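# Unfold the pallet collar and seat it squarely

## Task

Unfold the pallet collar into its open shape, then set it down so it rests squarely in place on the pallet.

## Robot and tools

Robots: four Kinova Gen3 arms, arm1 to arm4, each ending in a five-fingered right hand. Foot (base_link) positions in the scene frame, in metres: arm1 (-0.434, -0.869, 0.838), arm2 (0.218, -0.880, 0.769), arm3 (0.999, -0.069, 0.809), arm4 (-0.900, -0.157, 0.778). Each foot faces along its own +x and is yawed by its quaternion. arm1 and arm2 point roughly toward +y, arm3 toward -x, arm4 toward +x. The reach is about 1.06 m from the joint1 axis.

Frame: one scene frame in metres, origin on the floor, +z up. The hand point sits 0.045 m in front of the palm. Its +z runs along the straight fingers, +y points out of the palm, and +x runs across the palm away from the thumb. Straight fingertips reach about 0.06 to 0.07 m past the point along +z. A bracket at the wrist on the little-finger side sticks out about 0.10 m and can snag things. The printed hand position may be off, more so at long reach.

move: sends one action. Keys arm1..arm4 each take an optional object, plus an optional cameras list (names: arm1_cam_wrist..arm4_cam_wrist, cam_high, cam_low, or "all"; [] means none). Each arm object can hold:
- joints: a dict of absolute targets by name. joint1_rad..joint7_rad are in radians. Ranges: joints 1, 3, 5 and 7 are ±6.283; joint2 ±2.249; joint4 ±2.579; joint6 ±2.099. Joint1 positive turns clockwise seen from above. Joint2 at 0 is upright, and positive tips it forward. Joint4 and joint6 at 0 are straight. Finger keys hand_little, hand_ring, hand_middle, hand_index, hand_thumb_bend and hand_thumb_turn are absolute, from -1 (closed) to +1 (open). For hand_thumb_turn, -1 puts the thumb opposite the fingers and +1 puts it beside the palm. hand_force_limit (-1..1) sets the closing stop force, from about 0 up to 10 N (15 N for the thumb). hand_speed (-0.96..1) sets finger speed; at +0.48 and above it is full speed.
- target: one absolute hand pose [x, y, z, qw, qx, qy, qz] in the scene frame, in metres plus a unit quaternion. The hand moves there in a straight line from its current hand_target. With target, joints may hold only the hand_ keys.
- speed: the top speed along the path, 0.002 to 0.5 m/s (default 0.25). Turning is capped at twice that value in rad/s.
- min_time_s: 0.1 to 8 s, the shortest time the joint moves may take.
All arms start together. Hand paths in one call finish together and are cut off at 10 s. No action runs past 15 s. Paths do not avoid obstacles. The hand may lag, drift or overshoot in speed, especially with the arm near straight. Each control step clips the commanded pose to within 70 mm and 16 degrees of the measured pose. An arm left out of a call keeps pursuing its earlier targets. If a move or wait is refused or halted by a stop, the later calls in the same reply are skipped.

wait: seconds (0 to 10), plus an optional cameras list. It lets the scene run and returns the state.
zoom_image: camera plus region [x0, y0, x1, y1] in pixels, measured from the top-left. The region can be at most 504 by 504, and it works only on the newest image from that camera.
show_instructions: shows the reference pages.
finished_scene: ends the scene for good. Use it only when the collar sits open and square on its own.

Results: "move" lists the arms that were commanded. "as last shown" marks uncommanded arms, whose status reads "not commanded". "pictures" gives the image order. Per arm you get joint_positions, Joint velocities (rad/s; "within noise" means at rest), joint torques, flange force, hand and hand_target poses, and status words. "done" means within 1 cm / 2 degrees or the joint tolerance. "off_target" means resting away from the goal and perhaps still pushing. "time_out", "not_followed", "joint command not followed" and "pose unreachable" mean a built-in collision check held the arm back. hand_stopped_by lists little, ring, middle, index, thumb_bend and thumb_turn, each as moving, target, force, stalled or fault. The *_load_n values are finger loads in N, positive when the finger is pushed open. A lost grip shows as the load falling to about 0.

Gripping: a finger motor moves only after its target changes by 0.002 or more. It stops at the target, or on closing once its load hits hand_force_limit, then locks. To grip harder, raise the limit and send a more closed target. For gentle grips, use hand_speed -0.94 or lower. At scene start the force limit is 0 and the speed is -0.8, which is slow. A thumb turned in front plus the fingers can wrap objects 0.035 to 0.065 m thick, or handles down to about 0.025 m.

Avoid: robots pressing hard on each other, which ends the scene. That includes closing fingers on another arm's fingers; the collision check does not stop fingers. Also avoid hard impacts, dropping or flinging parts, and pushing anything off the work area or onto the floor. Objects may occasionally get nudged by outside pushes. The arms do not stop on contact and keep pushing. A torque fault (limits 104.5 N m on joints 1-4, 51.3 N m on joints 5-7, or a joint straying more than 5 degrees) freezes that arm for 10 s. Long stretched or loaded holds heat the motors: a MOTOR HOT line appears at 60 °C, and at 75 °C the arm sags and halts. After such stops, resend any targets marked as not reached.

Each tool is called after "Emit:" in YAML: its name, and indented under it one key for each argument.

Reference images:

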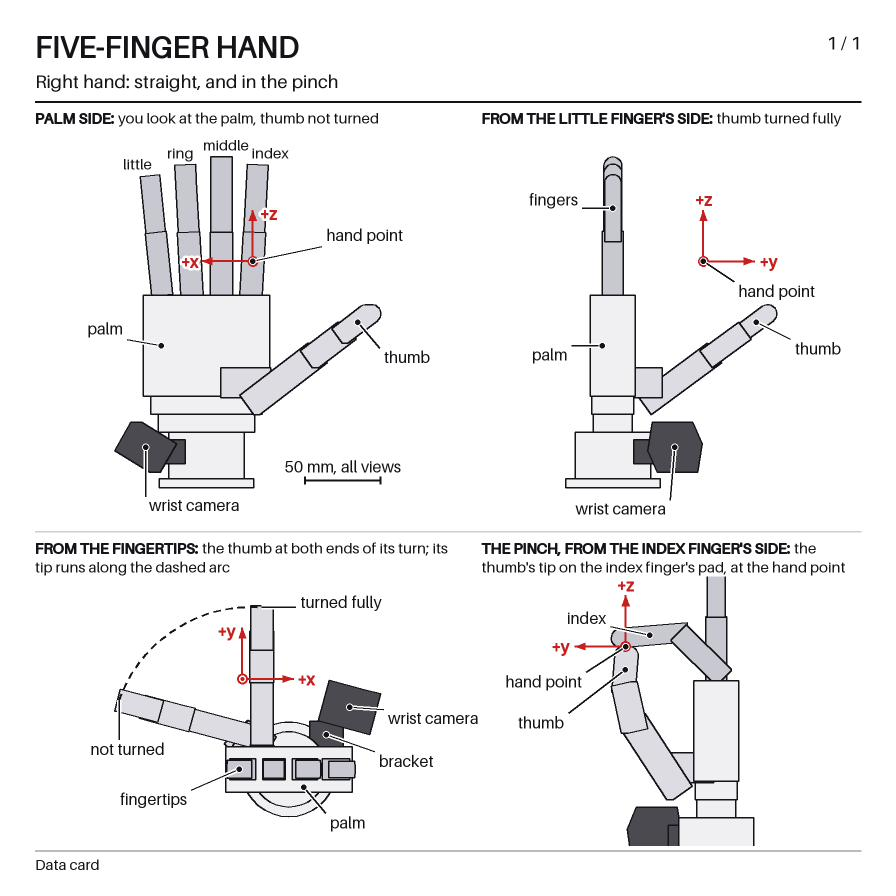

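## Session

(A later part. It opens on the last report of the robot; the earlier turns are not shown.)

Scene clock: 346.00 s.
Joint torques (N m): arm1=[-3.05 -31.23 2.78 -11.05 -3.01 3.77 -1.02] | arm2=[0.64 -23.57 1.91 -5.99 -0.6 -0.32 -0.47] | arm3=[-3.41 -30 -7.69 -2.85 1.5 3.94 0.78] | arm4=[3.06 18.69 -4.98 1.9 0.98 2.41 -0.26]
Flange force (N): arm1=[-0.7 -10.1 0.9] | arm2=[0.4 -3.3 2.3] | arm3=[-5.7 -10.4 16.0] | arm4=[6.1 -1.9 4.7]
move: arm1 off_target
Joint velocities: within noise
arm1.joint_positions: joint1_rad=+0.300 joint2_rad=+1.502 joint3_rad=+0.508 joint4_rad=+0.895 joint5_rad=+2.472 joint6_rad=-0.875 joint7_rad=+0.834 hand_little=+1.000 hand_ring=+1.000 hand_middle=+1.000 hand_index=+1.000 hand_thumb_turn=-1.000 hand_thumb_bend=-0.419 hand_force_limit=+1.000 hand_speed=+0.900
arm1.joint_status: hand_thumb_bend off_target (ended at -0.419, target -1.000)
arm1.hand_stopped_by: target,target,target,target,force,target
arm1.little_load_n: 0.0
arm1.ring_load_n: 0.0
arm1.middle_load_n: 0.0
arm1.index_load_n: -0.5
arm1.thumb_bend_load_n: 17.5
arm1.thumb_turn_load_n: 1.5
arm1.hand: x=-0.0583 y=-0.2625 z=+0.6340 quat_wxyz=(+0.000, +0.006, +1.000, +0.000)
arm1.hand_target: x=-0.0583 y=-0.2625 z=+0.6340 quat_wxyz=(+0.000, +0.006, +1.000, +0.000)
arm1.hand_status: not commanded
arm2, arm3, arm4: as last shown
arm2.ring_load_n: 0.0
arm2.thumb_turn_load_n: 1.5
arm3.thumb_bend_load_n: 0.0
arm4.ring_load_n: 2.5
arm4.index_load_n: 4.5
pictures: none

Emit:
move:
  arm1: {"target": [-0.0583, -0.2625, 0.639, 0, 0.00611, 0.99998, 0], "speed": 0.02}
  arm2: {"target": [0.3215, -0.2715, 0.640, 0, 0.00611, 0.99998, 0], "speed": 0.02}
  arm3: {"target": [0.398, 0.142, 0.516, -0.18189, -0.67884, 0.68717, 0.18413], "speed": 0.02}
  arm4: {"target": [-0.3835, -0.2005, 0.517, 0.19595, 0.69024, 0.67553, 0.16987], "speed": 0.02}
  cameras: ["cam_high", "cam_low"]

Emit:
zoom_image:
  camera: "cam_low"
  region: [360, 260, 450, 330]

Emit:
zoom_image:
  camera: "cam_low"
  region: [130, 240, 210, 300]

Scene clock: 347.50 s.
Joint torques (N m): arm1=[-3.81 -19.25 -0.29 -9.9 -3.54 5.53 -1.14] | arm2=[1.33 -22.15 3.15 -11.1 0.45 -3.57 0.08] | arm3=[-11.71 -36.75 -17.73 -0.41 4.85 5.54 1.44] | arm4=[8.45 30.25 -6.82 3.14 2.34 7.29 -0.54]
Flange force (N): arm1=[1.8 -17.1 -23.0] | arm2=[4.2 -16.5 -8.5] | arm3=[-19.8 -18.2 35.2] | arm4=[18.3 -8.3 35.5]
move: arm1 done; arm2 done; arm3 done; arm4 done
Joint velocities: within noise
arm1.joint_positions: joint1_rad=+0.298 joint2_rad=+1.492 joint3_rad=+0.509 joint4_rad=+0.903 joint5_rad=+2.473 joint6_rad=-0.878 joint7_rad=+0.836 hand_little=+1.000 hand_ring=+1.000 hand_middle=+1.000 hand_index=+1.000 hand_thumb_turn=-1.000 hand_thumb_bend=-0.419 hand_force_limit=+1.000 hand_speed=+0.900
arm1.joint_status: not commanded
arm1.hand_stopped_by: target,target,target,target,force,target
arm1.little_load_n: 0.0
arm1.ring_load_n: 0.0
arm1.middle_load_n: 0.0
arm1.index_load_n: 0.0
arm1.thumb_bend_load_n: 17.5
arm1.thumb_turn_load_n: 1.0
arm1.hand: x=-0.0583 y=-0.2625 z=+0.6390 quat_wxyz=(+0.000, +0.006, +1.000, +0.000)
arm1.hand_target: x=-0.0583 y=-0.2625 z=+0.6390 quat_wxyz=(+0.000, +0.006, +1.000, +0.000)
arm1.hand_status: done (0.000 m and 0.0 deg from the pose sent, 0.005 m and 0.0 deg at the start)
arm2.joint_positions: joint1_rad=+0.228 joint2_rad=+1.144 joint3_rad=-0.053 joint4_rad=+1.426 joint5_rad=+0.092 joint6_rad=+0.572 joint7_rad=-3.139 hand_little=+1.000 hand_ring=+1.000 hand_middle=+1.000 hand_index=+1.000 hand_thumb_turn=-1.000 hand_thumb_bend=-0.507 hand_force_limit=+1.000 hand_speed=+0.900
arm2.joint_status: not commanded
arm2.hand_stopped_by: target,target,target,target,force,target
arm2.little_load_n: 0.0
arm2.ring_load_n: 0.0
arm2.middle_load_n: 0.0
arm2.index_load_n: 0.0
arm2.thumb_bend_load_n: 19.5
arm2.thumb_turn_load_n: 1.0
arm2.hand: x=+0.3215 y=-0.2715 z=+0.6400 quat_wxyz=(+0.000, -0.006, -1.000, +0.000)
arm2.hand_target: x=+0.3215 y=-0.2715 z=+0.6400 quat_wxyz=(+0.000, -0.006, -1.000, +0.000)
arm2.hand_status: done (0.000 m and 0.0 deg from the pose sent, 0.005 m and 0.0 deg at the start)
arm3.joint_positions: joint1_rad=+0.715 joint2_rad=+1.610 joint3_rad=-0.163 joint4_rad=+1.514 joint5_rad=+3.361 joint6_rad=+0.452 joint7_rad=+0.303 hand_little=+0.211 hand_ring=+0.211 hand_middle=+0.211 hand_index=+0.211 hand_thumb_turn=+1.000 hand_thumb_bend=+1.000 hand_force_limit=+0.000 hand_speed=+0.000
arm3.joint_status: not commanded
arm3.hand_stopped_by: target,target,target,target,target,target
arm3.little_load_n: 9.0
arm3.ring_load_n: 12.5
arm3.middle_load_n: 11.0
arm3.index_load_n: 10.5
arm3.thumb_bend_load_n: 0.0
arm3.thumb_turn_load_n: 0.0
arm3.hand: x=+0.3980 y=+0.1420 z=+0.5160 quat_wxyz=(+0.182, +0.679, -0.687, -0.184)
arm3.hand_target: x=+0.3980 y=+0.1420 z=+0.5160 quat_wxyz=(+0.182, +0.679, -0.687, -0.184)
arm3.hand_status: done (0.000 m and 0.0 deg from the pose sent, 0.012 m and 0.0 deg at the start)
arm4.joint_positions: joint1_rad=-2.733 joint2_rad=-1.796 joint3_rad=+2.471 joint4_rad=+1.954 joint5_rad=+2.844 joint6_rad=+1.084 joint7_rad=-5.164 hand_little=+0.211 hand_ring=+0.211 hand_middle=+0.211 hand_index=+0.211 hand_thumb_turn=+1.000 hand_thumb_bend=+1.000 hand_force_limit=+1.000 hand_speed=+0.900
arm4.joint_status: not commanded
arm4.hand_stopped_by: target,target,target,target,target,target
arm4.little_load_n: 10.0
arm4.ring_load_n: 11.0
arm4.middle_load_n: 8.0
arm4.index_load_n: 9.0
arm4.thumb_bend_load_n: 0.0
arm4.thumb_turn_load_n: 0.0
arm4.hand: x=-0.3835 y=-0.2005 z=+0.5170 quat_wxyz=(-0.196, -0.690, -0.676, -0.170)
arm4.hand_target: x=-0.3835 y=-0.2005 z=+0.5170 quat_wxyz=(-0.196, -0.690, -0.676, -0.170)
arm4.hand_status: done (0.000 m and 0.0 deg from the pose sent, 0.012 m and 0.0 deg at the start)
Images, in order (width x height): cam_high 672x504, cam_low 672x504.

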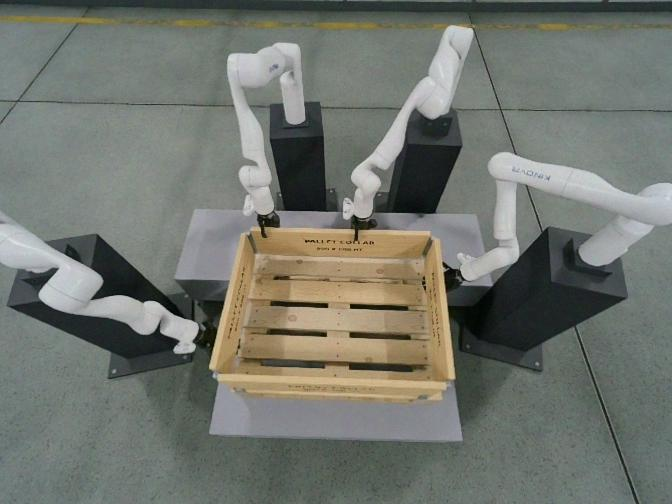

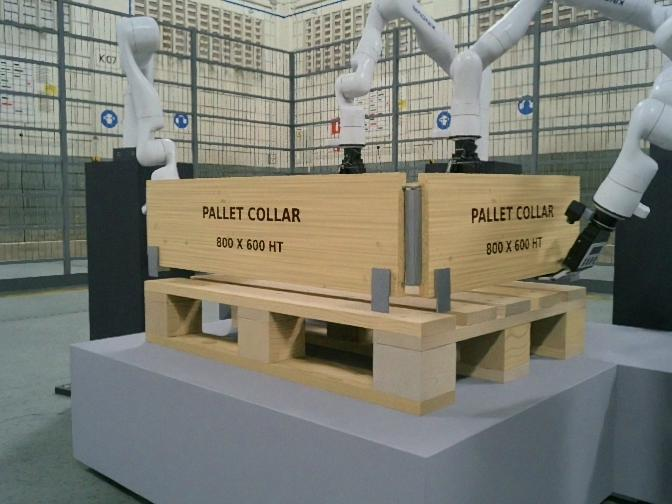

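Scaled by 5.600 from the camera's image (finer frame: 960x720).

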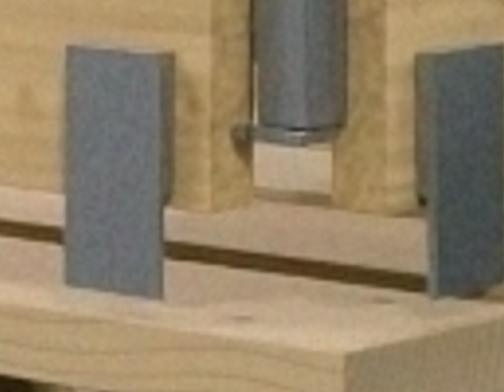

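Scaled by 6.300 from the camera's image (finer frame: 960x720).

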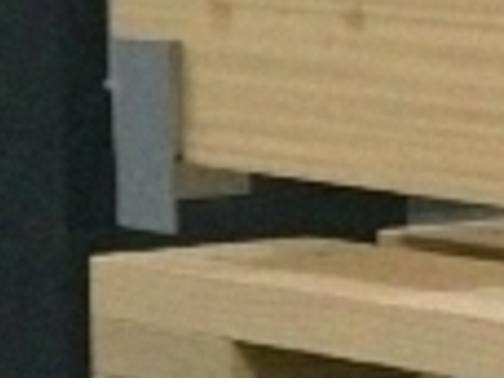

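Emit:
move:
  arm1: {"target": [-0.069, -0.2522, 0.640, 0, 0.00873, 0.99996, 0], "speed": 0.03}
  arm2: {"target": [0.3107, -0.2631, 0.640, 0, 0.00873, 0.99996, 0], "speed": 0.03}
  arm3: {"target": [0.3815, 0.152, 0.516, -0.18301, -0.68301, 0.68301, 0.18301], "speed": 0.03}
  arm4: {"target": [-0.3944, -0.1868, 0.517, 0.1949, 0.6861, 0.67972, 0.17106], "speed": 0.03}
  cameras: ["cam_high", "cam_low", "arm3_cam_wrist", "arm4_cam_wrist"]

Emit:
zoom_image:
  camera: "cam_low"
  region: [360, 250, 470, 330]

Emit:
zoom_image:
  camera: "cam_low"
  region: [130, 240, 210, 300]

Emit:
zoom_image:
  camera: "cam_high"
  region: [200, 210, 460, 420]

Scene clock: 349.23 s.
Joint torques (N m): arm1=[-2.61 -23.01 1.54 -5.41 -1.81 0.76 -0.52] | arm2=[0.62 -18.81 2.24 -7.74 0.06 -2.17 0.06] | arm3=[-6.76 -38.93 -13.18 -5.4 2.68 6.4 1.08] | arm4=[2.72 28.03 -12 2.4 5.46 4.58 -0.24]
Flange force (N): arm1=[-4.2 -1.6 -4.8] | arm2=[1.9 -11.2 -11.2] | arm3=[-9.3 -19.2 27.2] | arm4=[6.7 -14.9 21.6]
move: arm1 done; arm2 done; arm3 done; arm4 done
Joint velocities: within noise
arm1.joint_positions: joint1_rad=+0.277 joint2_rad=+1.497 joint3_rad=+0.515 joint4_rad=+0.885 joint5_rad=+2.472 joint6_rad=-0.891 joint7_rad=+0.801 hand_little=+1.000 hand_ring=+1.000 hand_middle=+1.000 hand_index=+1.000 hand_thumb_turn=-1.000 hand_thumb_bend=-0.419 hand_force_limit=+1.000 hand_speed=+0.900
arm1.joint_status: not commanded
arm1.hand_stopped_by: target,target,target,target,force,target
arm1.little_load_n: 0.0
arm1.ring_load_n: 0.0
arm1.middle_load_n: 0.0
arm1.index_load_n: 0.0
arm1.thumb_bend_load_n: 17.5
arm1.thumb_turn_load_n: 1.0
arm1.hand: x=-0.0690 y=-0.2522 z=+0.6400 quat_wxyz=(+0.000, +0.009, +1.000, +0.000)
arm1.hand_target: x=-0.0690 y=-0.2522 z=+0.6400 quat_wxyz=(+0.000, +0.009, +1.000, +0.000)
arm1.hand_status: done (0.000 m and 0.0 deg from the pose sent, 0.015 m and 0.3 deg at the start)
arm2.joint_positions: joint1_rad=+0.205 joint2_rad=+1.153 joint3_rad=-0.050 joint4_rad=+1.396 joint5_rad=+0.085 joint6_rad=+0.593 joint7_rad=-3.159 hand_little=+1.000 hand_ring=+1.000 hand_middle=+1.000 hand_index=+1.000 hand_thumb_turn=-1.000 hand_thumb_bend=-0.507 hand_force_limit=+1.000 hand_speed=+0.900
arm2.joint_status: not commanded
arm2.hand_stopped_by: target,target,target,target,force,target
arm2.little_load_n: 0.0
arm2.ring_load_n: 0.0
arm2.middle_load_n: 0.0
arm2.index_load_n: 0.0
arm2.thumb_bend_load_n: 19.0
arm2.thumb_turn_load_n: 1.0
arm2.hand: x=+0.3107 y=-0.2631 z=+0.6400 quat_wxyz=(+0.000, -0.009, -1.000, +0.000)
arm2.hand_target: x=+0.3107 y=-0.2631 z=+0.6400 quat_wxyz=(+0.000, -0.009, -1.000, +0.000)
arm2.hand_status: done (0.000 m and 0.0 deg from the pose sent, 0.014 m and 0.3 deg at the start)
arm3.joint_positions: joint1_rad=+0.734 joint2_rad=+1.614 joint3_rad=-0.180 joint4_rad=+1.448 joint5_rad=+3.397 joint6_rad=+0.383 joint7_rad=+0.299 hand_little=+0.211 hand_ring=+0.211 hand_middle=+0.211 hand_index=+0.211 hand_thumb_turn=+1.000 hand_thumb_bend=+1.000 hand_force_limit=+0.000 hand_speed=+0.000
arm3.joint_status: not commanded
arm3.hand_stopped_by: target,target,target,target,target,target
arm3.little_load_n: 8.0
arm3.ring_load_n: 11.0
arm3.middle_load_n: 9.5
arm3.index_load_n: 9.0
arm3.thumb_bend_load_n: 0.0
arm3.thumb_turn_load_n: 0.0
arm3.hand: x=+0.3815 y=+0.1520 z=+0.5159 quat_wxyz=(+0.183, +0.683, -0.683, -0.183)
arm3.hand_target: x=+0.3815 y=+0.1520 z=+0.5160 quat_wxyz=(+0.183, +0.683, -0.683, -0.183)
arm3.hand_status: done (0.000 m and 0.0 deg from the pose sent, 0.019 m and 0.7 deg at the start)
arm4.joint_positions: joint1_rad=-2.749 joint2_rad=-1.815 joint3_rad=+2.470 joint4_rad=+1.981 joint5_rad=+2.857 joint6_rad=+1.128 joint7_rad=-5.175 hand_little=+0.211 hand_ring=+0.211 hand_middle=+0.211 hand_index=+0.211 hand_thumb_turn=+1.000 hand_thumb_bend=+1.000 hand_force_limit=+1.000 hand_speed=+0.900
arm4.joint_status: not commanded
arm4.hand_stopped_by: target,target,target,target,target,target
arm4.little_load_n: 9.5
arm4.ring_load_n: 10.0
arm4.middle_load_n: 6.0
arm4.index_load_n: 6.5
arm4.thumb_bend_load_n: 0.0
arm4.thumb_turn_load_n: 0.0
arm4.hand: x=-0.3944 y=-0.1868 z=+0.5170 quat_wxyz=(-0.195, -0.686, -0.680, -0.171)
arm4.hand_target: x=-0.3944 y=-0.1868 z=+0.5170 quat_wxyz=(-0.195, -0.686, -0.680, -0.171)
arm4.hand_status: done (0.000 m and 0.0 deg from the pose sent, 0.017 m and 0.7 deg at the start)
pictures: arm3_cam_wrist, arm4_cam_wrist, cam_high, cam_low
Images, in order (width x height): arm3_cam_wrist 672x504, arm4_cam_wrist 672x504, cam_high 672x504, cam_low 672x504.

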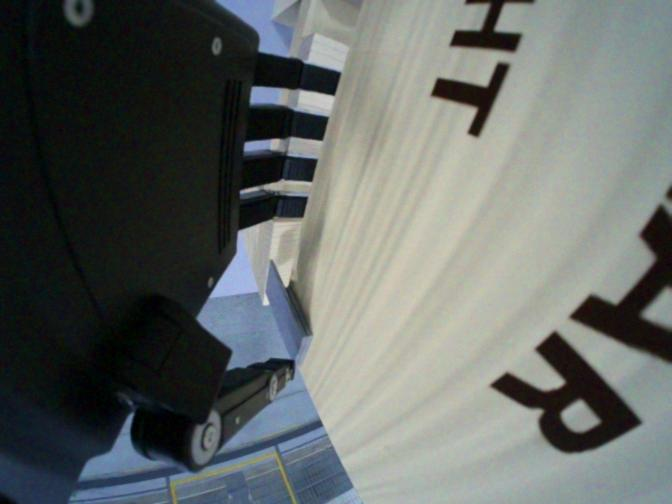

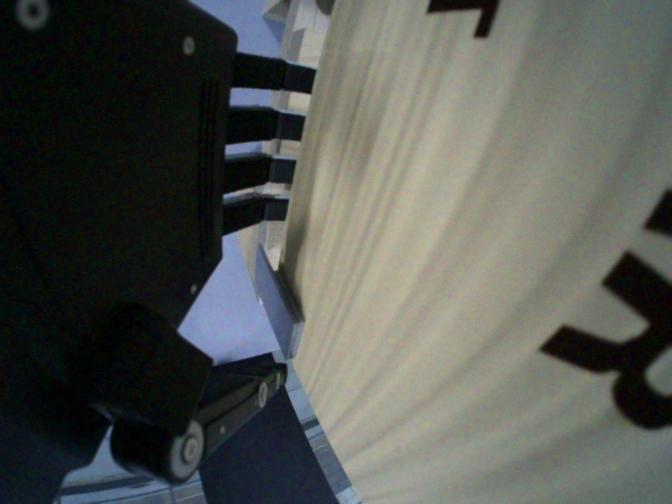

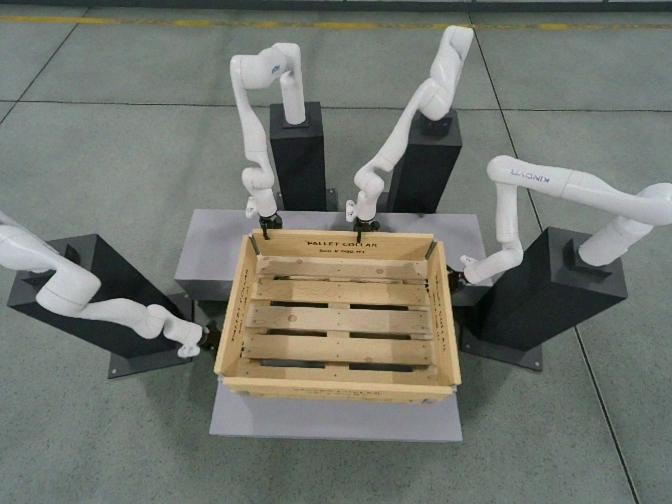

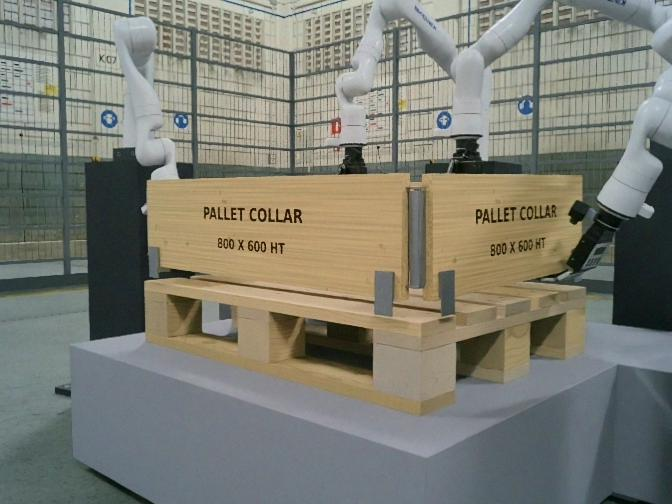

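Scaled by 4.582 from the camera's image (finer frame: 960x720).

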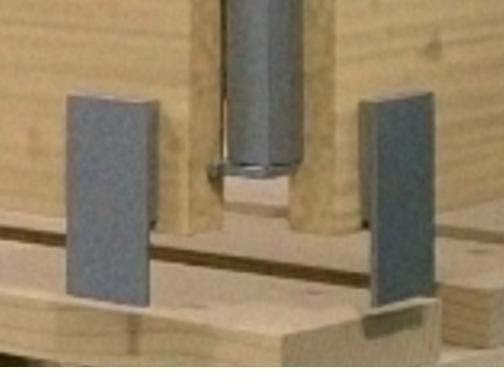

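Scaled by 6.300 from the camera's image (finer frame: 960x720).

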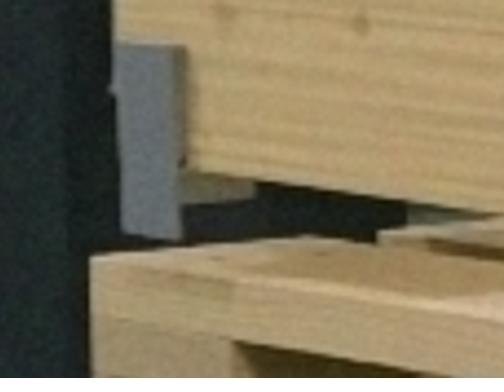

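Scaled by 1.938 from the camera's image (finer frame: 960x720).

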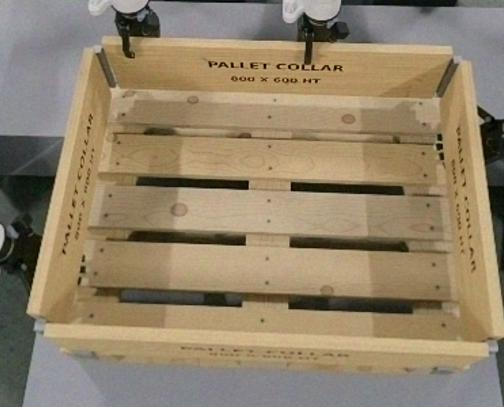

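Emit:
zoom_image:
  camera: "cam_high"
  region: [400, 370, 470, 410]

Emit:
zoom_image:
  camera: "cam_high"
  region: [205, 360, 275, 400]

Emit:
zoom_image:
  camera: "cam_high"
  region: [235, 225, 295, 285]

Emit:
zoom_image:
  camera: "cam_high"
  region: [400, 225, 460, 285]

Scaled by 7.200 from the camera's image (finer frame: 960x720).

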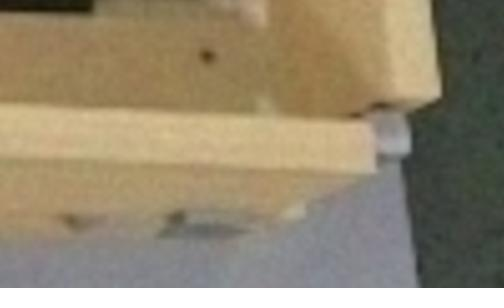

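Scaled by 7.200 from the camera's image (finer frame: 960x720).

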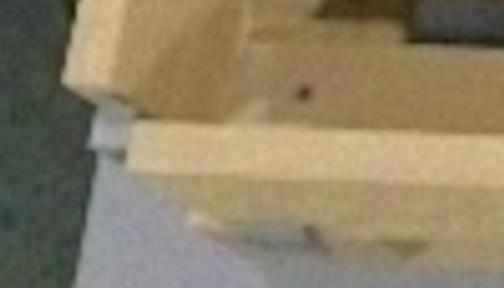

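Scaled by 8.400 from the camera's image (finer frame: 960x720).

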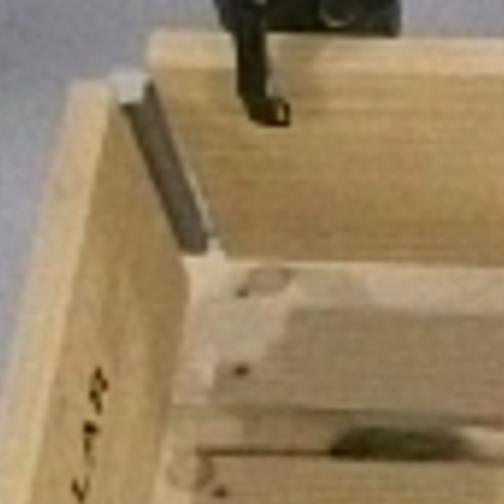

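Scaled by 8.400 from the camera's image (finer frame: 960x720).

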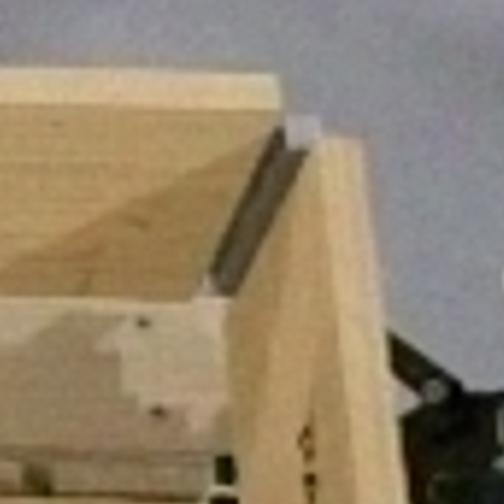

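Emit:
move:
  arm1: {"target": [-0.069, -0.2522, 0.632, 0, 0.00873, 0.99996, 0], "speed": 0.02}
  arm2: {"target": [0.3107, -0.2631, 0.632, 0, 0.00873, 0.99996, 0], "speed": 0.02}
  arm3: {"target": [0.3815, 0.152, 0.506, -0.18301, -0.68301, 0.68301, 0.18301], "speed": 0.02}
  arm4: {"target": [-0.3944, -0.1868, 0.508, 0.1949, 0.6861, 0.67972, 0.17106], "speed": 0.02}
  cameras: ["cam_high", "cam_low", "arm3_cam_wrist", "arm4_cam_wrist"]

Emit:
zoom_image:
  camera: "cam_low"
  region: [360, 260, 470, 340]

Emit:
zoom_image:
  camera: "cam_low"
  region: [130, 240, 210, 300]

Emit:
zoom_image:
  camera: "cam_low"
  region: [520, 220, 620, 310]

Scene clock: 351.60 s.
Joint torques (N m): arm1=[-1.5 -23.7 2.77 -4.12 -0.99 -0.12 -0.27] | arm2=[0.29 -18.53 1.8 -5.79 -0.2 -1.11 -0.04] | arm3=[-3.85 -38.75 -10.29 -6.98 1.72 6.54 0.79] | arm4=[1.08 26.92 -13.39 2.69 6.06 3.56 -0.27]
Flange force (N): arm1=[-4.4 2.8 -0.7] | arm2=[0.8 -6.7 -9.2] | arm3=[-4.5 -18.4 23.3] | arm4=[2.9 -15.7 18.5]
move: arm1 done; arm2 done; arm3 done; arm4 done
Joint velocities: within noise
arm1.joint_positions: joint1_rad=+0.280 joint2_rad=+1.514 joint3_rad=+0.514 joint4_rad=+0.872 joint5_rad=+2.470 joint6_rad=-0.886 joint7_rad=+0.799 hand_little=+1.000 hand_ring=+1.000 hand_middle=+1.000 hand_index=+1.000 hand_thumb_turn=-1.000 hand_thumb_bend=-0.419 hand_force_limit=+1.000 hand_speed=+0.900
arm1.joint_status: not commanded
arm1.hand_stopped_by: target,target,target,target,force,target
arm1.little_load_n: 0.0
arm1.ring_load_n: 0.0
arm1.middle_load_n: 0.0
arm1.index_load_n: 0.5
arm1.thumb_bend_load_n: 17.0
arm1.thumb_turn_load_n: 2.0
arm1.hand: x=-0.0690 y=-0.2522 z=+0.6320 quat_wxyz=(+0.000, +0.009, +1.000, +0.000)
arm1.hand_target: x=-0.0690 y=-0.2522 z=+0.6320 quat_wxyz=(+0.000, +0.009, +1.000, +0.000)
arm1.hand_status: done (0.000 m and 0.0 deg from the pose sent, 0.008 m and 0.0 deg at the start)
arm2.joint_positions: joint1_rad=+0.204 joint2_rad=+1.169 joint3_rad=-0.049 joint4_rad=+1.390 joint5_rad=+0.085 joint6_rad=+0.582 joint7_rad=-3.159 hand_little=+1.000 hand_ring=+1.000 hand_middle=+1.000 hand_index=+1.000 hand_thumb_turn=-1.000 hand_thumb_bend=-0.507 hand_force_limit=+1.000 hand_speed=+0.900
arm2.joint_status: not commanded
arm2.hand_stopped_by: target,target,target,target,force,target
arm2.little_load_n: -0.5
arm2.ring_load_n: 0.0
arm2.middle_load_n: 0.0
arm2.index_load_n: 0.0
arm2.thumb_bend_load_n: 19.0
arm2.thumb_turn_load_n: 1.0
arm2.hand: x=+0.3107 y=-0.2631 z=+0.6320 quat_wxyz=(+0.000, -0.009, -1.000, +0.000)
arm2.hand_target: x=+0.3107 y=-0.2631 z=+0.6320 quat_wxyz=(+0.000, -0.009, -1.000, +0.000)
arm2.hand_status: done (0.000 m and 0.0 deg from the pose sent, 0.008 m and 0.0 deg at the start)
arm3.joint_positions: joint1_rad=+0.734 joint2_rad=+1.638 joint3_rad=-0.181 joint4_rad=+1.422 joint5_rad=+3.401 joint6_rad=+0.381 joint7_rad=+0.299 hand_little=+0.211 hand_ring=+0.211 hand_middle=+0.211 hand_index=+0.211 hand_thumb_turn=+1.000 hand_thumb_bend=+1.000 hand_force_limit=+0.000 hand_speed=+0.000
arm3.joint_status: not commanded
arm3.hand_stopped_by: target,target,target,target,target,target
arm3.little_load_n: 6.5
arm3.ring_load_n: 10.0
arm3.middle_load_n: 9.0
arm3.index_load_n: 9.5
arm3.thumb_bend_load_n: 0.0
arm3.thumb_turn_load_n: 0.5
arm3.hand: x=+0.3815 y=+0.1520 z=+0.5060 quat_wxyz=(+0.183, +0.683, -0.683, -0.183)
arm3.hand_target: x=+0.3815 y=+0.1520 z=+0.5060 quat_wxyz=(+0.183, +0.683, -0.683, -0.183)
arm3.hand_status: done (0.000 m and 0.0 deg from the pose sent, 0.010 m and 0.0 deg at the start)
arm4.joint_positions: joint1_rad=-2.749 joint2_rad=-1.833 joint3_rad=+2.477 joint4_rad=+1.959 joint5_rad=+2.870 joint6_rad=+1.119 joint7_rad=-5.175 hand_little=+0.211 hand_ring=+0.211 hand_middle=+0.211 hand_index=+0.211 hand_thumb_turn=+1.000 hand_thumb_bend=+1.000 hand_force_limit=+1.000 hand_speed=+0.900
arm4.joint_status: not commanded
arm4.hand_stopped_by: target,target,target,target,target,target
arm4.little_load_n: 10.0
arm4.ring_load_n: 10.0
arm4.middle_load_n: 5.0
arm4.index_load_n: 5.0
arm4.thumb_bend_load_n: 0.0
arm4.thumb_turn_load_n: 0.0
arm4.hand: x=-0.3944 y=-0.1868 z=+0.5080 quat_wxyz=(-0.195, -0.686, -0.680, -0.171)
arm4.hand_target: x=-0.3944 y=-0.1868 z=+0.5080 quat_wxyz=(-0.195, -0.686, -0.680, -0.171)
arm4.hand_status: done (0.000 m and 0.0 deg from the pose sent, 0.009 m and 0.0 deg at the start)
pictures: arm3_cam_wrist, arm4_cam_wrist, cam_high, cam_low
Images, in order (width x height): arm3_cam_wrist 672x504, arm4_cam_wrist 672x504, cam_high 672x504, cam_low 672x504.

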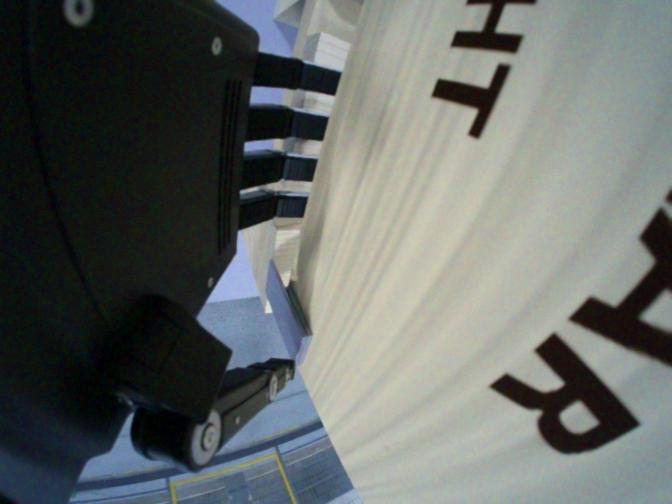

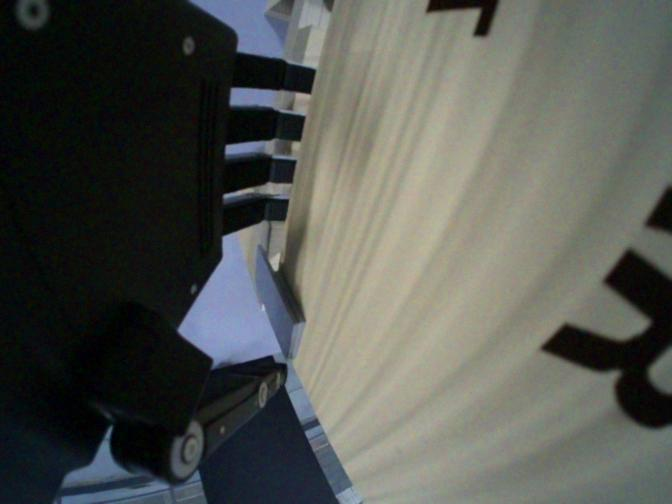

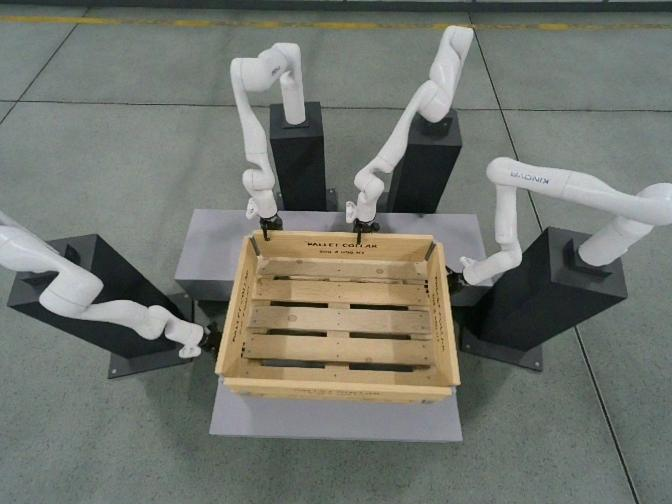

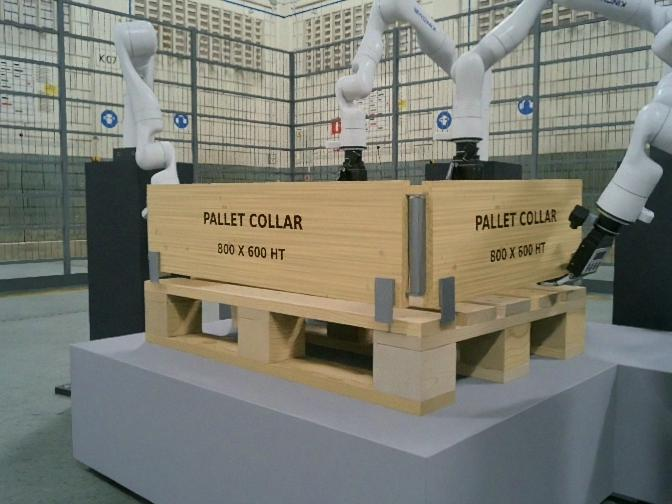

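Scaled by 4.582 from the camera's image (finer frame: 960x720).

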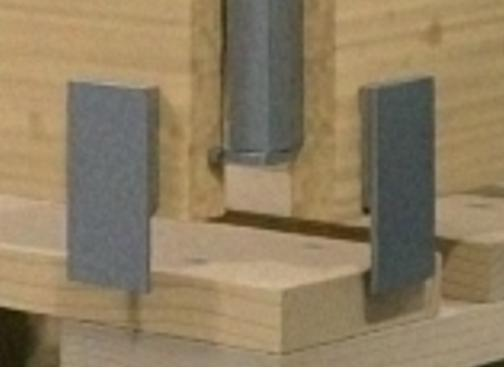

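Scaled by 6.300 from the camera's image (finer frame: 960x720).

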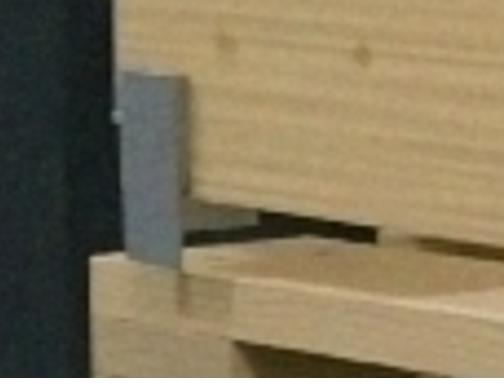

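Scaled by 5.040 from the camera's image (finer frame: 960x720).

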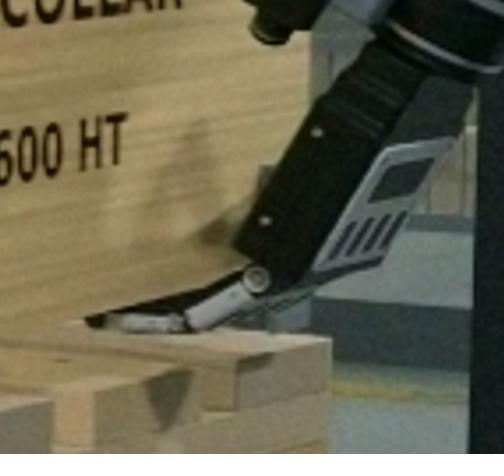

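Emit:
move:
  arm1: {"target": [-0.069, -0.2522, 0.630, 0, 0.00873, 0.99996, 0], "speed": 0.02}
  arm2: {"target": [0.3107, -0.2631, 0.630, 0, 0.00873, 0.99996, 0], "speed": 0.02}
  arm3: {"target": [0.3815, 0.152, 0.501, -0.18301, -0.68301, 0.68301, 0.18301], "speed": 0.02}
  arm4: {"target": [-0.3944, -0.1868, 0.505, 0.1949, 0.6861, 0.67972, 0.17106], "speed": 0.02}
  cameras: ["cam_high", "cam_low"]

Emit:
zoom_image:
  camera: "cam_low"
  region: [360, 260, 470, 340]

Emit:
zoom_image:
  camera: "cam_low"
  region: [130, 240, 210, 300]

Scene clock: 353.73 s.
Joint torques (N m): arm1=[-0.43 -23.06 3.65 -1.97 -0.12 -1.46 -0.04] | arm2=[0.59 -18.69 2.02 -3.47 -0.3 0.41 -0.14] | arm3=[0.32 -38.12 -5.96 -8.81 0.4 6.5 0.55] | arm4=[-0.95 25.52 -14.93 3.44 6.77 2.26 -0.24]
Flange force (N): arm1=[-5.4 8.6 2.5] | arm2=[0.6 -1.1 -5.2] | arm3=[2.2 -16.4 18.4] | arm4=[-1.5 -16.3 16.0]
move: arm1 done; arm2 done; arm3 done; arm4 done
Joint velocities: within noise
arm1.joint_positions: joint1_rad=+0.280 joint2_rad=+1.518 joint3_rad=+0.514 joint4_rad=+0.868 joint5_rad=+2.470 joint6_rad=-0.885 joint7_rad=+0.798 hand_little=+1.000 hand_ring=+1.000 hand_middle=+1.000 hand_index=+1.000 hand_thumb_turn=-1.000 hand_thumb_bend=-0.419 hand_force_limit=+1.000 hand_speed=+0.900
arm1.joint_status: not commanded
arm1.hand_stopped_by: target,target,target,target,force,target
arm1.little_load_n: 0.0
arm1.ring_load_n: 0.0
arm1.middle_load_n: 0.0
arm1.index_load_n: 0.0
arm1.thumb_bend_load_n: 16.5
arm1.thumb_turn_load_n: 2.0
arm1.hand: x=-0.0690 y=-0.2522 z=+0.6300 quat_wxyz=(+0.000, +0.009, +1.000, +0.000)
arm1.hand_target: x=-0.0690 y=-0.2522 z=+0.6300 quat_wxyz=(+0.000, +0.009, +1.000, +0.000)
arm1.hand_status: done (0.000 m and 0.0 deg from the pose sent, 0.002 m and 0.0 deg at the start)
arm2.joint_positions: joint1_rad=+0.204 joint2_rad=+1.173 joint3_rad=-0.049 joint4_rad=+1.388 joint5_rad=+0.086 joint6_rad=+0.580 joint7_rad=-3.159 hand_little=+1.000 hand_ring=+1.000 hand_middle=+1.000 hand_index=+1.000 hand_thumb_turn=-1.000 hand_thumb_bend=-0.507 hand_force_limit=+1.000 hand_speed=+0.900
arm2.joint_status: not commanded
arm2.hand_stopped_by: target,target,target,target,force,target
arm2.little_load_n: 0.0
arm2.ring_load_n: 0.0
arm2.middle_load_n: 0.0
arm2.index_load_n: 0.0
arm2.thumb_bend_load_n: 18.5
arm2.thumb_turn_load_n: 1.0
arm2.hand: x=+0.3107 y=-0.2631 z=+0.6300 quat_wxyz=(+0.000, -0.009, -1.000, +0.000)
arm2.hand_target: x=+0.3107 y=-0.2631 z=+0.6300 quat_wxyz=(+0.000, -0.009, -1.000, +0.000)
arm2.hand_status: done (0.000 m and 0.0 deg from the pose sent, 0.002 m and 0.0 deg at the start)
arm3.joint_positions: joint1_rad=+0.734 joint2_rad=+1.650 joint3_rad=-0.181 joint4_rad=+1.409 joint5_rad=+3.404 joint6_rad=+0.379 joint7_rad=+0.300 hand_little=+0.211 hand_ring=+0.211 hand_middle=+0.211 hand_index=+0.211 hand_thumb_turn=+1.000 hand_thumb_bend=+1.000 hand_force_limit=+0.000 hand_speed=+0.000
arm3.joint_status: not commanded
arm3.hand_stopped_by: target,target,target,target,target,target
arm3.little_load_n: 4.5
arm3.ring_load_n: 8.0
arm3.middle_load_n: 8.0
arm3.index_load_n: 9.5
arm3.thumb_bend_load_n: 0.0
arm3.thumb_turn_load_n: 0.0
arm3.hand: x=+0.3815 y=+0.1520 z=+0.5010 quat_wxyz=(+0.183, +0.683, -0.683, -0.183)
arm3.hand_target: x=+0.3815 y=+0.1520 z=+0.5010 quat_wxyz=(+0.183, +0.683, -0.683, -0.183)
arm3.hand_status: done (0.000 m and 0.0 deg from the pose sent, 0.005 m and 0.0 deg at the start)
arm4.joint_positions: joint1_rad=-2.749 joint2_rad=-1.839 joint3_rad=+2.479 joint4_rad=+1.951 joint5_rad=+2.874 joint6_rad=+1.116 joint7_rad=-5.175 hand_little=+0.211 hand_ring=+0.211 hand_middle=+0.211 hand_index=+0.211 hand_thumb_turn=+1.000 hand_thumb_bend=+1.000 hand_force_limit=+1.000 hand_speed=+0.900
arm4.joint_status: not commanded
arm4.hand_stopped_by: target,target,target,target,target,target
arm4.little_load_n: 11.0
arm4.ring_load_n: 10.0
arm4.middle_load_n: 4.5
arm4.index_load_n: 3.0
arm4.thumb_bend_load_n: 0.0
arm4.thumb_turn_load_n: 0.0
arm4.hand: x=-0.3944 y=-0.1868 z=+0.5050 quat_wxyz=(-0.195, -0.686, -0.680, -0.171)
arm4.hand_target: x=-0.3944 y=-0.1868 z=+0.5050 quat_wxyz=(-0.195, -0.686, -0.680, -0.171)
arm4.hand_status: done (0.000 m and 0.0 deg from the pose sent, 0.003 m and 0.0 deg at the start)
Images, in order (width x height): cam_high 672x504, cam_low 672x504.

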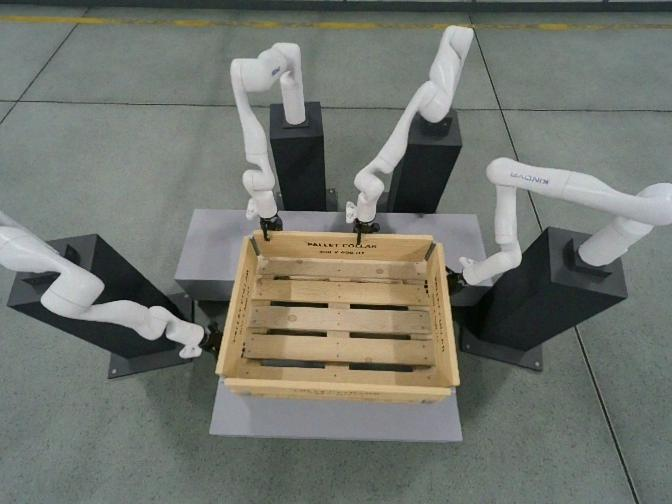

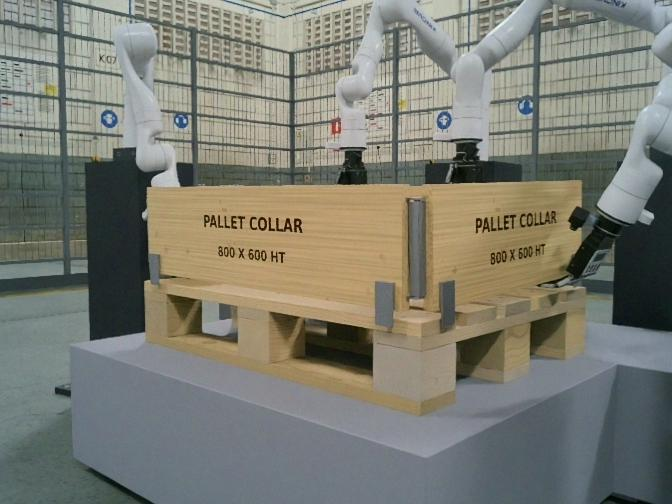

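Scaled by 4.582 from the camera's image (finer frame: 960x720).

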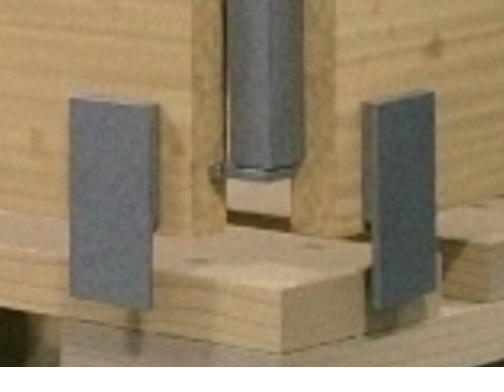

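Scaled by 6.300 from the camera's image (finer frame: 960x720).

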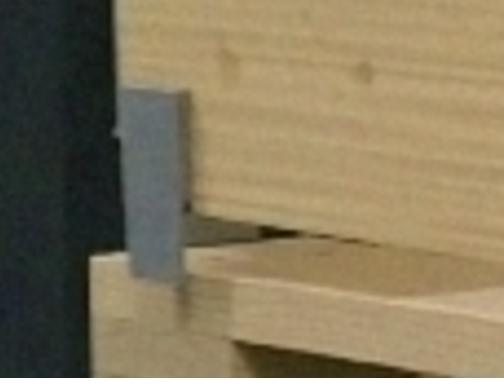

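Emit:
move:
  arm1: {"target": [-0.069, -0.2547, 0.626, 0, 0.00873, 0.99996, 0], "speed": 0.02}
  arm2: {"target": [0.3107, -0.2656, 0.625, 0, 0.00873, 0.99996, 0], "speed": 0.02}
  arm3: {"target": [0.3815, 0.1495, 0.4985, -0.18301, -0.68301, 0.68301, 0.18301], "speed": 0.02}
  arm4: {"target": [-0.3944, -0.1893, 0.502, 0.1949, 0.6861, 0.67972, 0.17106], "speed": 0.02}
  cameras: ["cam_high", "cam_low"]

Emit:
zoom_image:
  camera: "cam_low"
  region: [360, 260, 470, 340]

Emit:
zoom_image:
  camera: "cam_low"
  region: [130, 240, 210, 300]

Emit:
zoom_image:
  camera: "cam_high"
  region: [235, 225, 295, 285]

Emit:
zoom_image:
  camera: "cam_high"
  region: [400, 225, 460, 285]

Scene clock: 355.17 s.
Joint torques (N m): arm1=[-0.96 -25 3.5 -3.57 -0.64 -0.63 -0.22] | arm2=[-0.3 -17.81 1.29 -5.74 -0.33 -1.23 0.02] | arm3=[-3.59 -38.67 -9.9 -7.1 1.69 6.56 0.84] | arm4=[0.37 26.4 -13.85 2.57 6.36 3.11 -0.17]
Flange force (N): arm1=[-4.9 5.6 3.3] | arm2=[-0.2 -7.5 -10.9] | arm3=[-4.0 -18.1 23.0] | arm4=[1.4 -15.9 16.2]
move: arm1 done; arm2 done; arm3 done; arm4 done
Joint velocities: within noise
arm1.joint_positions: joint1_rad=+0.282 joint2_rad=+1.521 joint3_rad=+0.510 joint4_rad=+0.875 joint5_rad=+2.468 joint6_rad=-0.875 joint7_rad=+0.804 hand_little=+1.000 hand_ring=+1.000 hand_middle=+1.000 hand_index=+1.000 hand_thumb_turn=-1.000 hand_thumb_bend=-0.419 hand_force_limit=+1.000 hand_speed=+0.900
arm1.joint_status: not commanded
arm1.hand_stopped_by: target,target,target,target,force,target
arm1.little_load_n: 0.0
arm1.ring_load_n: 0.0
arm1.middle_load_n: 0.0
arm1.index_load_n: 0.0
arm1.thumb_bend_load_n: 17.5
arm1.thumb_turn_load_n: 2.0
arm1.hand: x=-0.0690 y=-0.2547 z=+0.6260 quat_wxyz=(+0.000, +0.009, +1.000, +0.000)
arm1.hand_target: x=-0.0690 y=-0.2547 z=+0.6260 quat_wxyz=(+0.000, +0.009, +1.000, +0.000)
arm1.hand_status: done (0.000 m and 0.0 deg from the pose sent, 0.005 m and 0.0 deg at the start)
arm2.joint_positions: joint1_rad=+0.204 joint2_rad=+1.180 joint3_rad=-0.048 joint4_rad=+1.395 joint5_rad=+0.086 joint6_rad=+0.566 joint7_rad=-3.160 hand_little=+1.000 hand_ring=+1.000 hand_middle=+1.000 hand_index=+1.000 hand_thumb_turn=-1.000 hand_thumb_bend=-0.507 hand_force_limit=+1.000 hand_speed=+0.900
arm2.joint_status: not commanded
arm2.hand_stopped_by: target,target,target,target,force,target
arm2.little_load_n: 0.0
arm2.ring_load_n: 0.0
arm2.middle_load_n: 0.0
arm2.index_load_n: 0.0
arm2.thumb_bend_load_n: 19.0
arm2.thumb_turn_load_n: 1.0
arm2.hand: x=+0.3107 y=-0.2656 z=+0.6250 quat_wxyz=(+0.000, -0.009, -1.000, +0.000)
arm2.hand_target: x=+0.3107 y=-0.2656 z=+0.6250 quat_wxyz=(+0.000, -0.009, -1.000, +0.000)
arm2.hand_status: done (0.000 m and 0.0 deg from the pose sent, 0.006 m and 0.0 deg at the start)
arm3.joint_positions: joint1_rad=+0.729 joint2_rad=+1.655 joint3_rad=-0.180 joint4_rad=+1.406 joint5_rad=+3.399 joint6_rad=+0.383 joint7_rad=+0.300 hand_little=+0.211 hand_ring=+0.211 hand_middle=+0.211 hand_index=+0.211 hand_thumb_turn=+1.000 hand_thumb_bend=+1.000 hand_force_limit=+0.000 hand_speed=+0.000
arm3.joint_status: not commanded
arm3.hand_stopped_by: target,target,target,target,target,target
arm3.little_load_n: 6.0
arm3.ring_load_n: 9.5
arm3.middle_load_n: 9.0
arm3.index_load_n: 9.5
arm3.thumb_bend_load_n: 0.0
arm3.thumb_turn_load_n: 0.0
arm3.hand: x=+0.3815 y=+0.1495 z=+0.4985 quat_wxyz=(+0.183, +0.683, -0.683, -0.183)
arm3.hand_target: x=+0.3815 y=+0.1495 z=+0.4985 quat_wxyz=(+0.183, +0.683, -0.683, -0.183)
arm3.hand_status: done (0.000 m and 0.0 deg from the pose sent, 0.004 m and 0.0 deg at the start)
arm4.joint_positions: joint1_rad=-2.744 joint2_rad=-1.843 joint3_rad=+2.485 joint4_rad=+1.944 joint5_rad=+2.881 joint6_rad=+1.108 joint7_rad=-5.174 hand_little=+0.211 hand_ring=+0.211 hand_middle=+0.211 hand_index=+0.211 hand_thumb_turn=+1.000 hand_thumb_bend=+1.000 hand_force_limit=+1.000 hand_speed=+0.900
arm4.joint_status: not commanded
arm4.hand_stopped_by: target,target,target,target,target,target
arm4.little_load_n: 10.0
arm4.ring_load_n: 9.5
arm4.middle_load_n: 5.0
arm4.index_load_n: 4.5
arm4.thumb_bend_load_n: 0.0
arm4.thumb_turn_load_n: 0.0
arm4.hand: x=-0.3944 y=-0.1893 z=+0.5020 quat_wxyz=(-0.195, -0.686, -0.680, -0.171)
arm4.hand_target: x=-0.3944 y=-0.1893 z=+0.5020 quat_wxyz=(-0.195, -0.686, -0.680, -0.171)
arm4.hand_status: done (0.000 m and 0.0 deg from the pose sent, 0.004 m and 0.0 deg at the start)
Images, in order (width x height): cam_high 672x504, cam_low 672x504.

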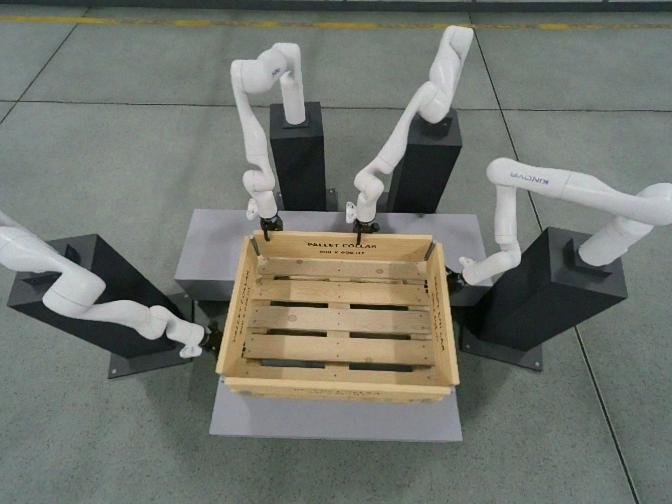

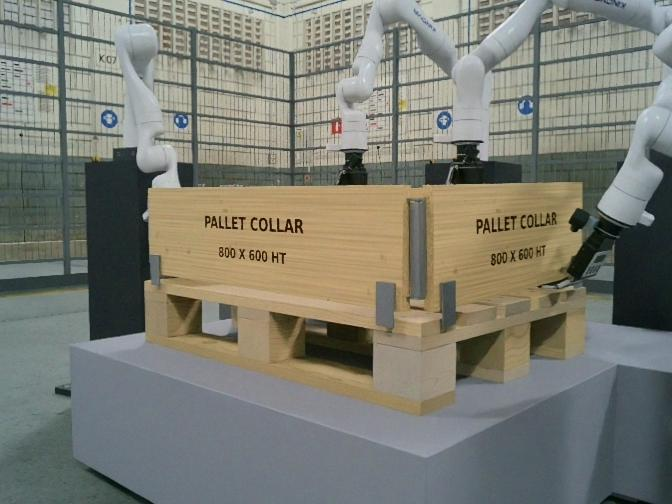

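Scaled by 4.582 from the camera's image (finer frame: 960x720).

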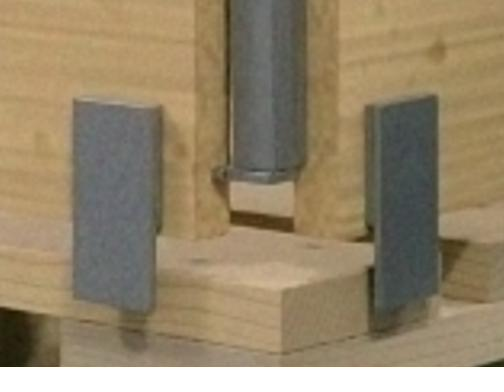

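Scaled by 6.300 from the camera's image (finer frame: 960x720).

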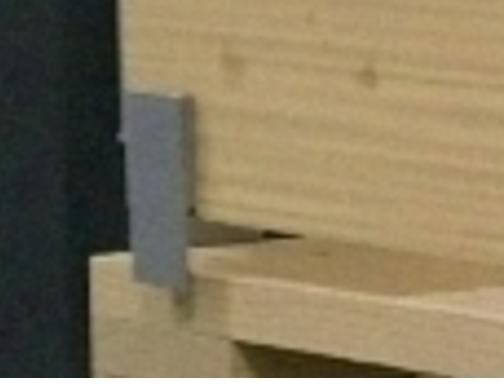

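Scaled by 8.400 from the camera's image (finer frame: 960x720).

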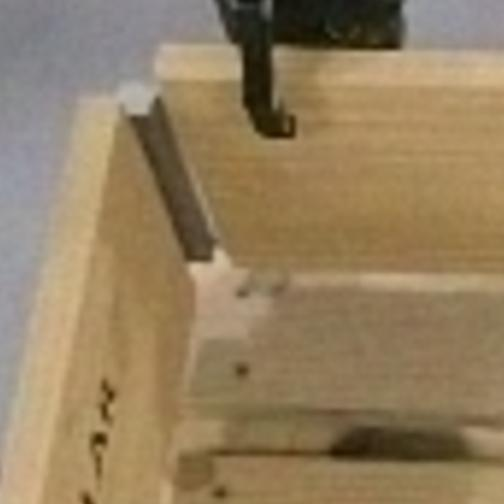

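Scaled by 8.400 from the camera's image (finer frame: 960x720).

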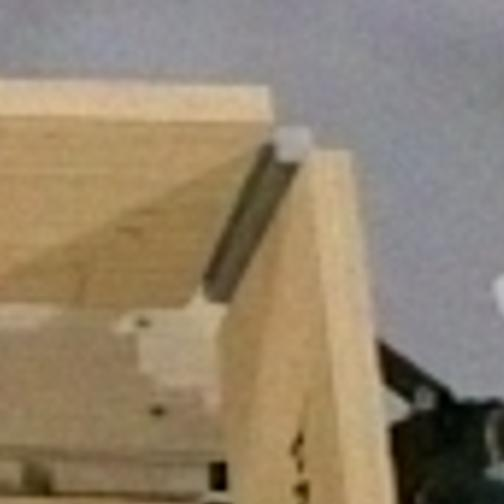

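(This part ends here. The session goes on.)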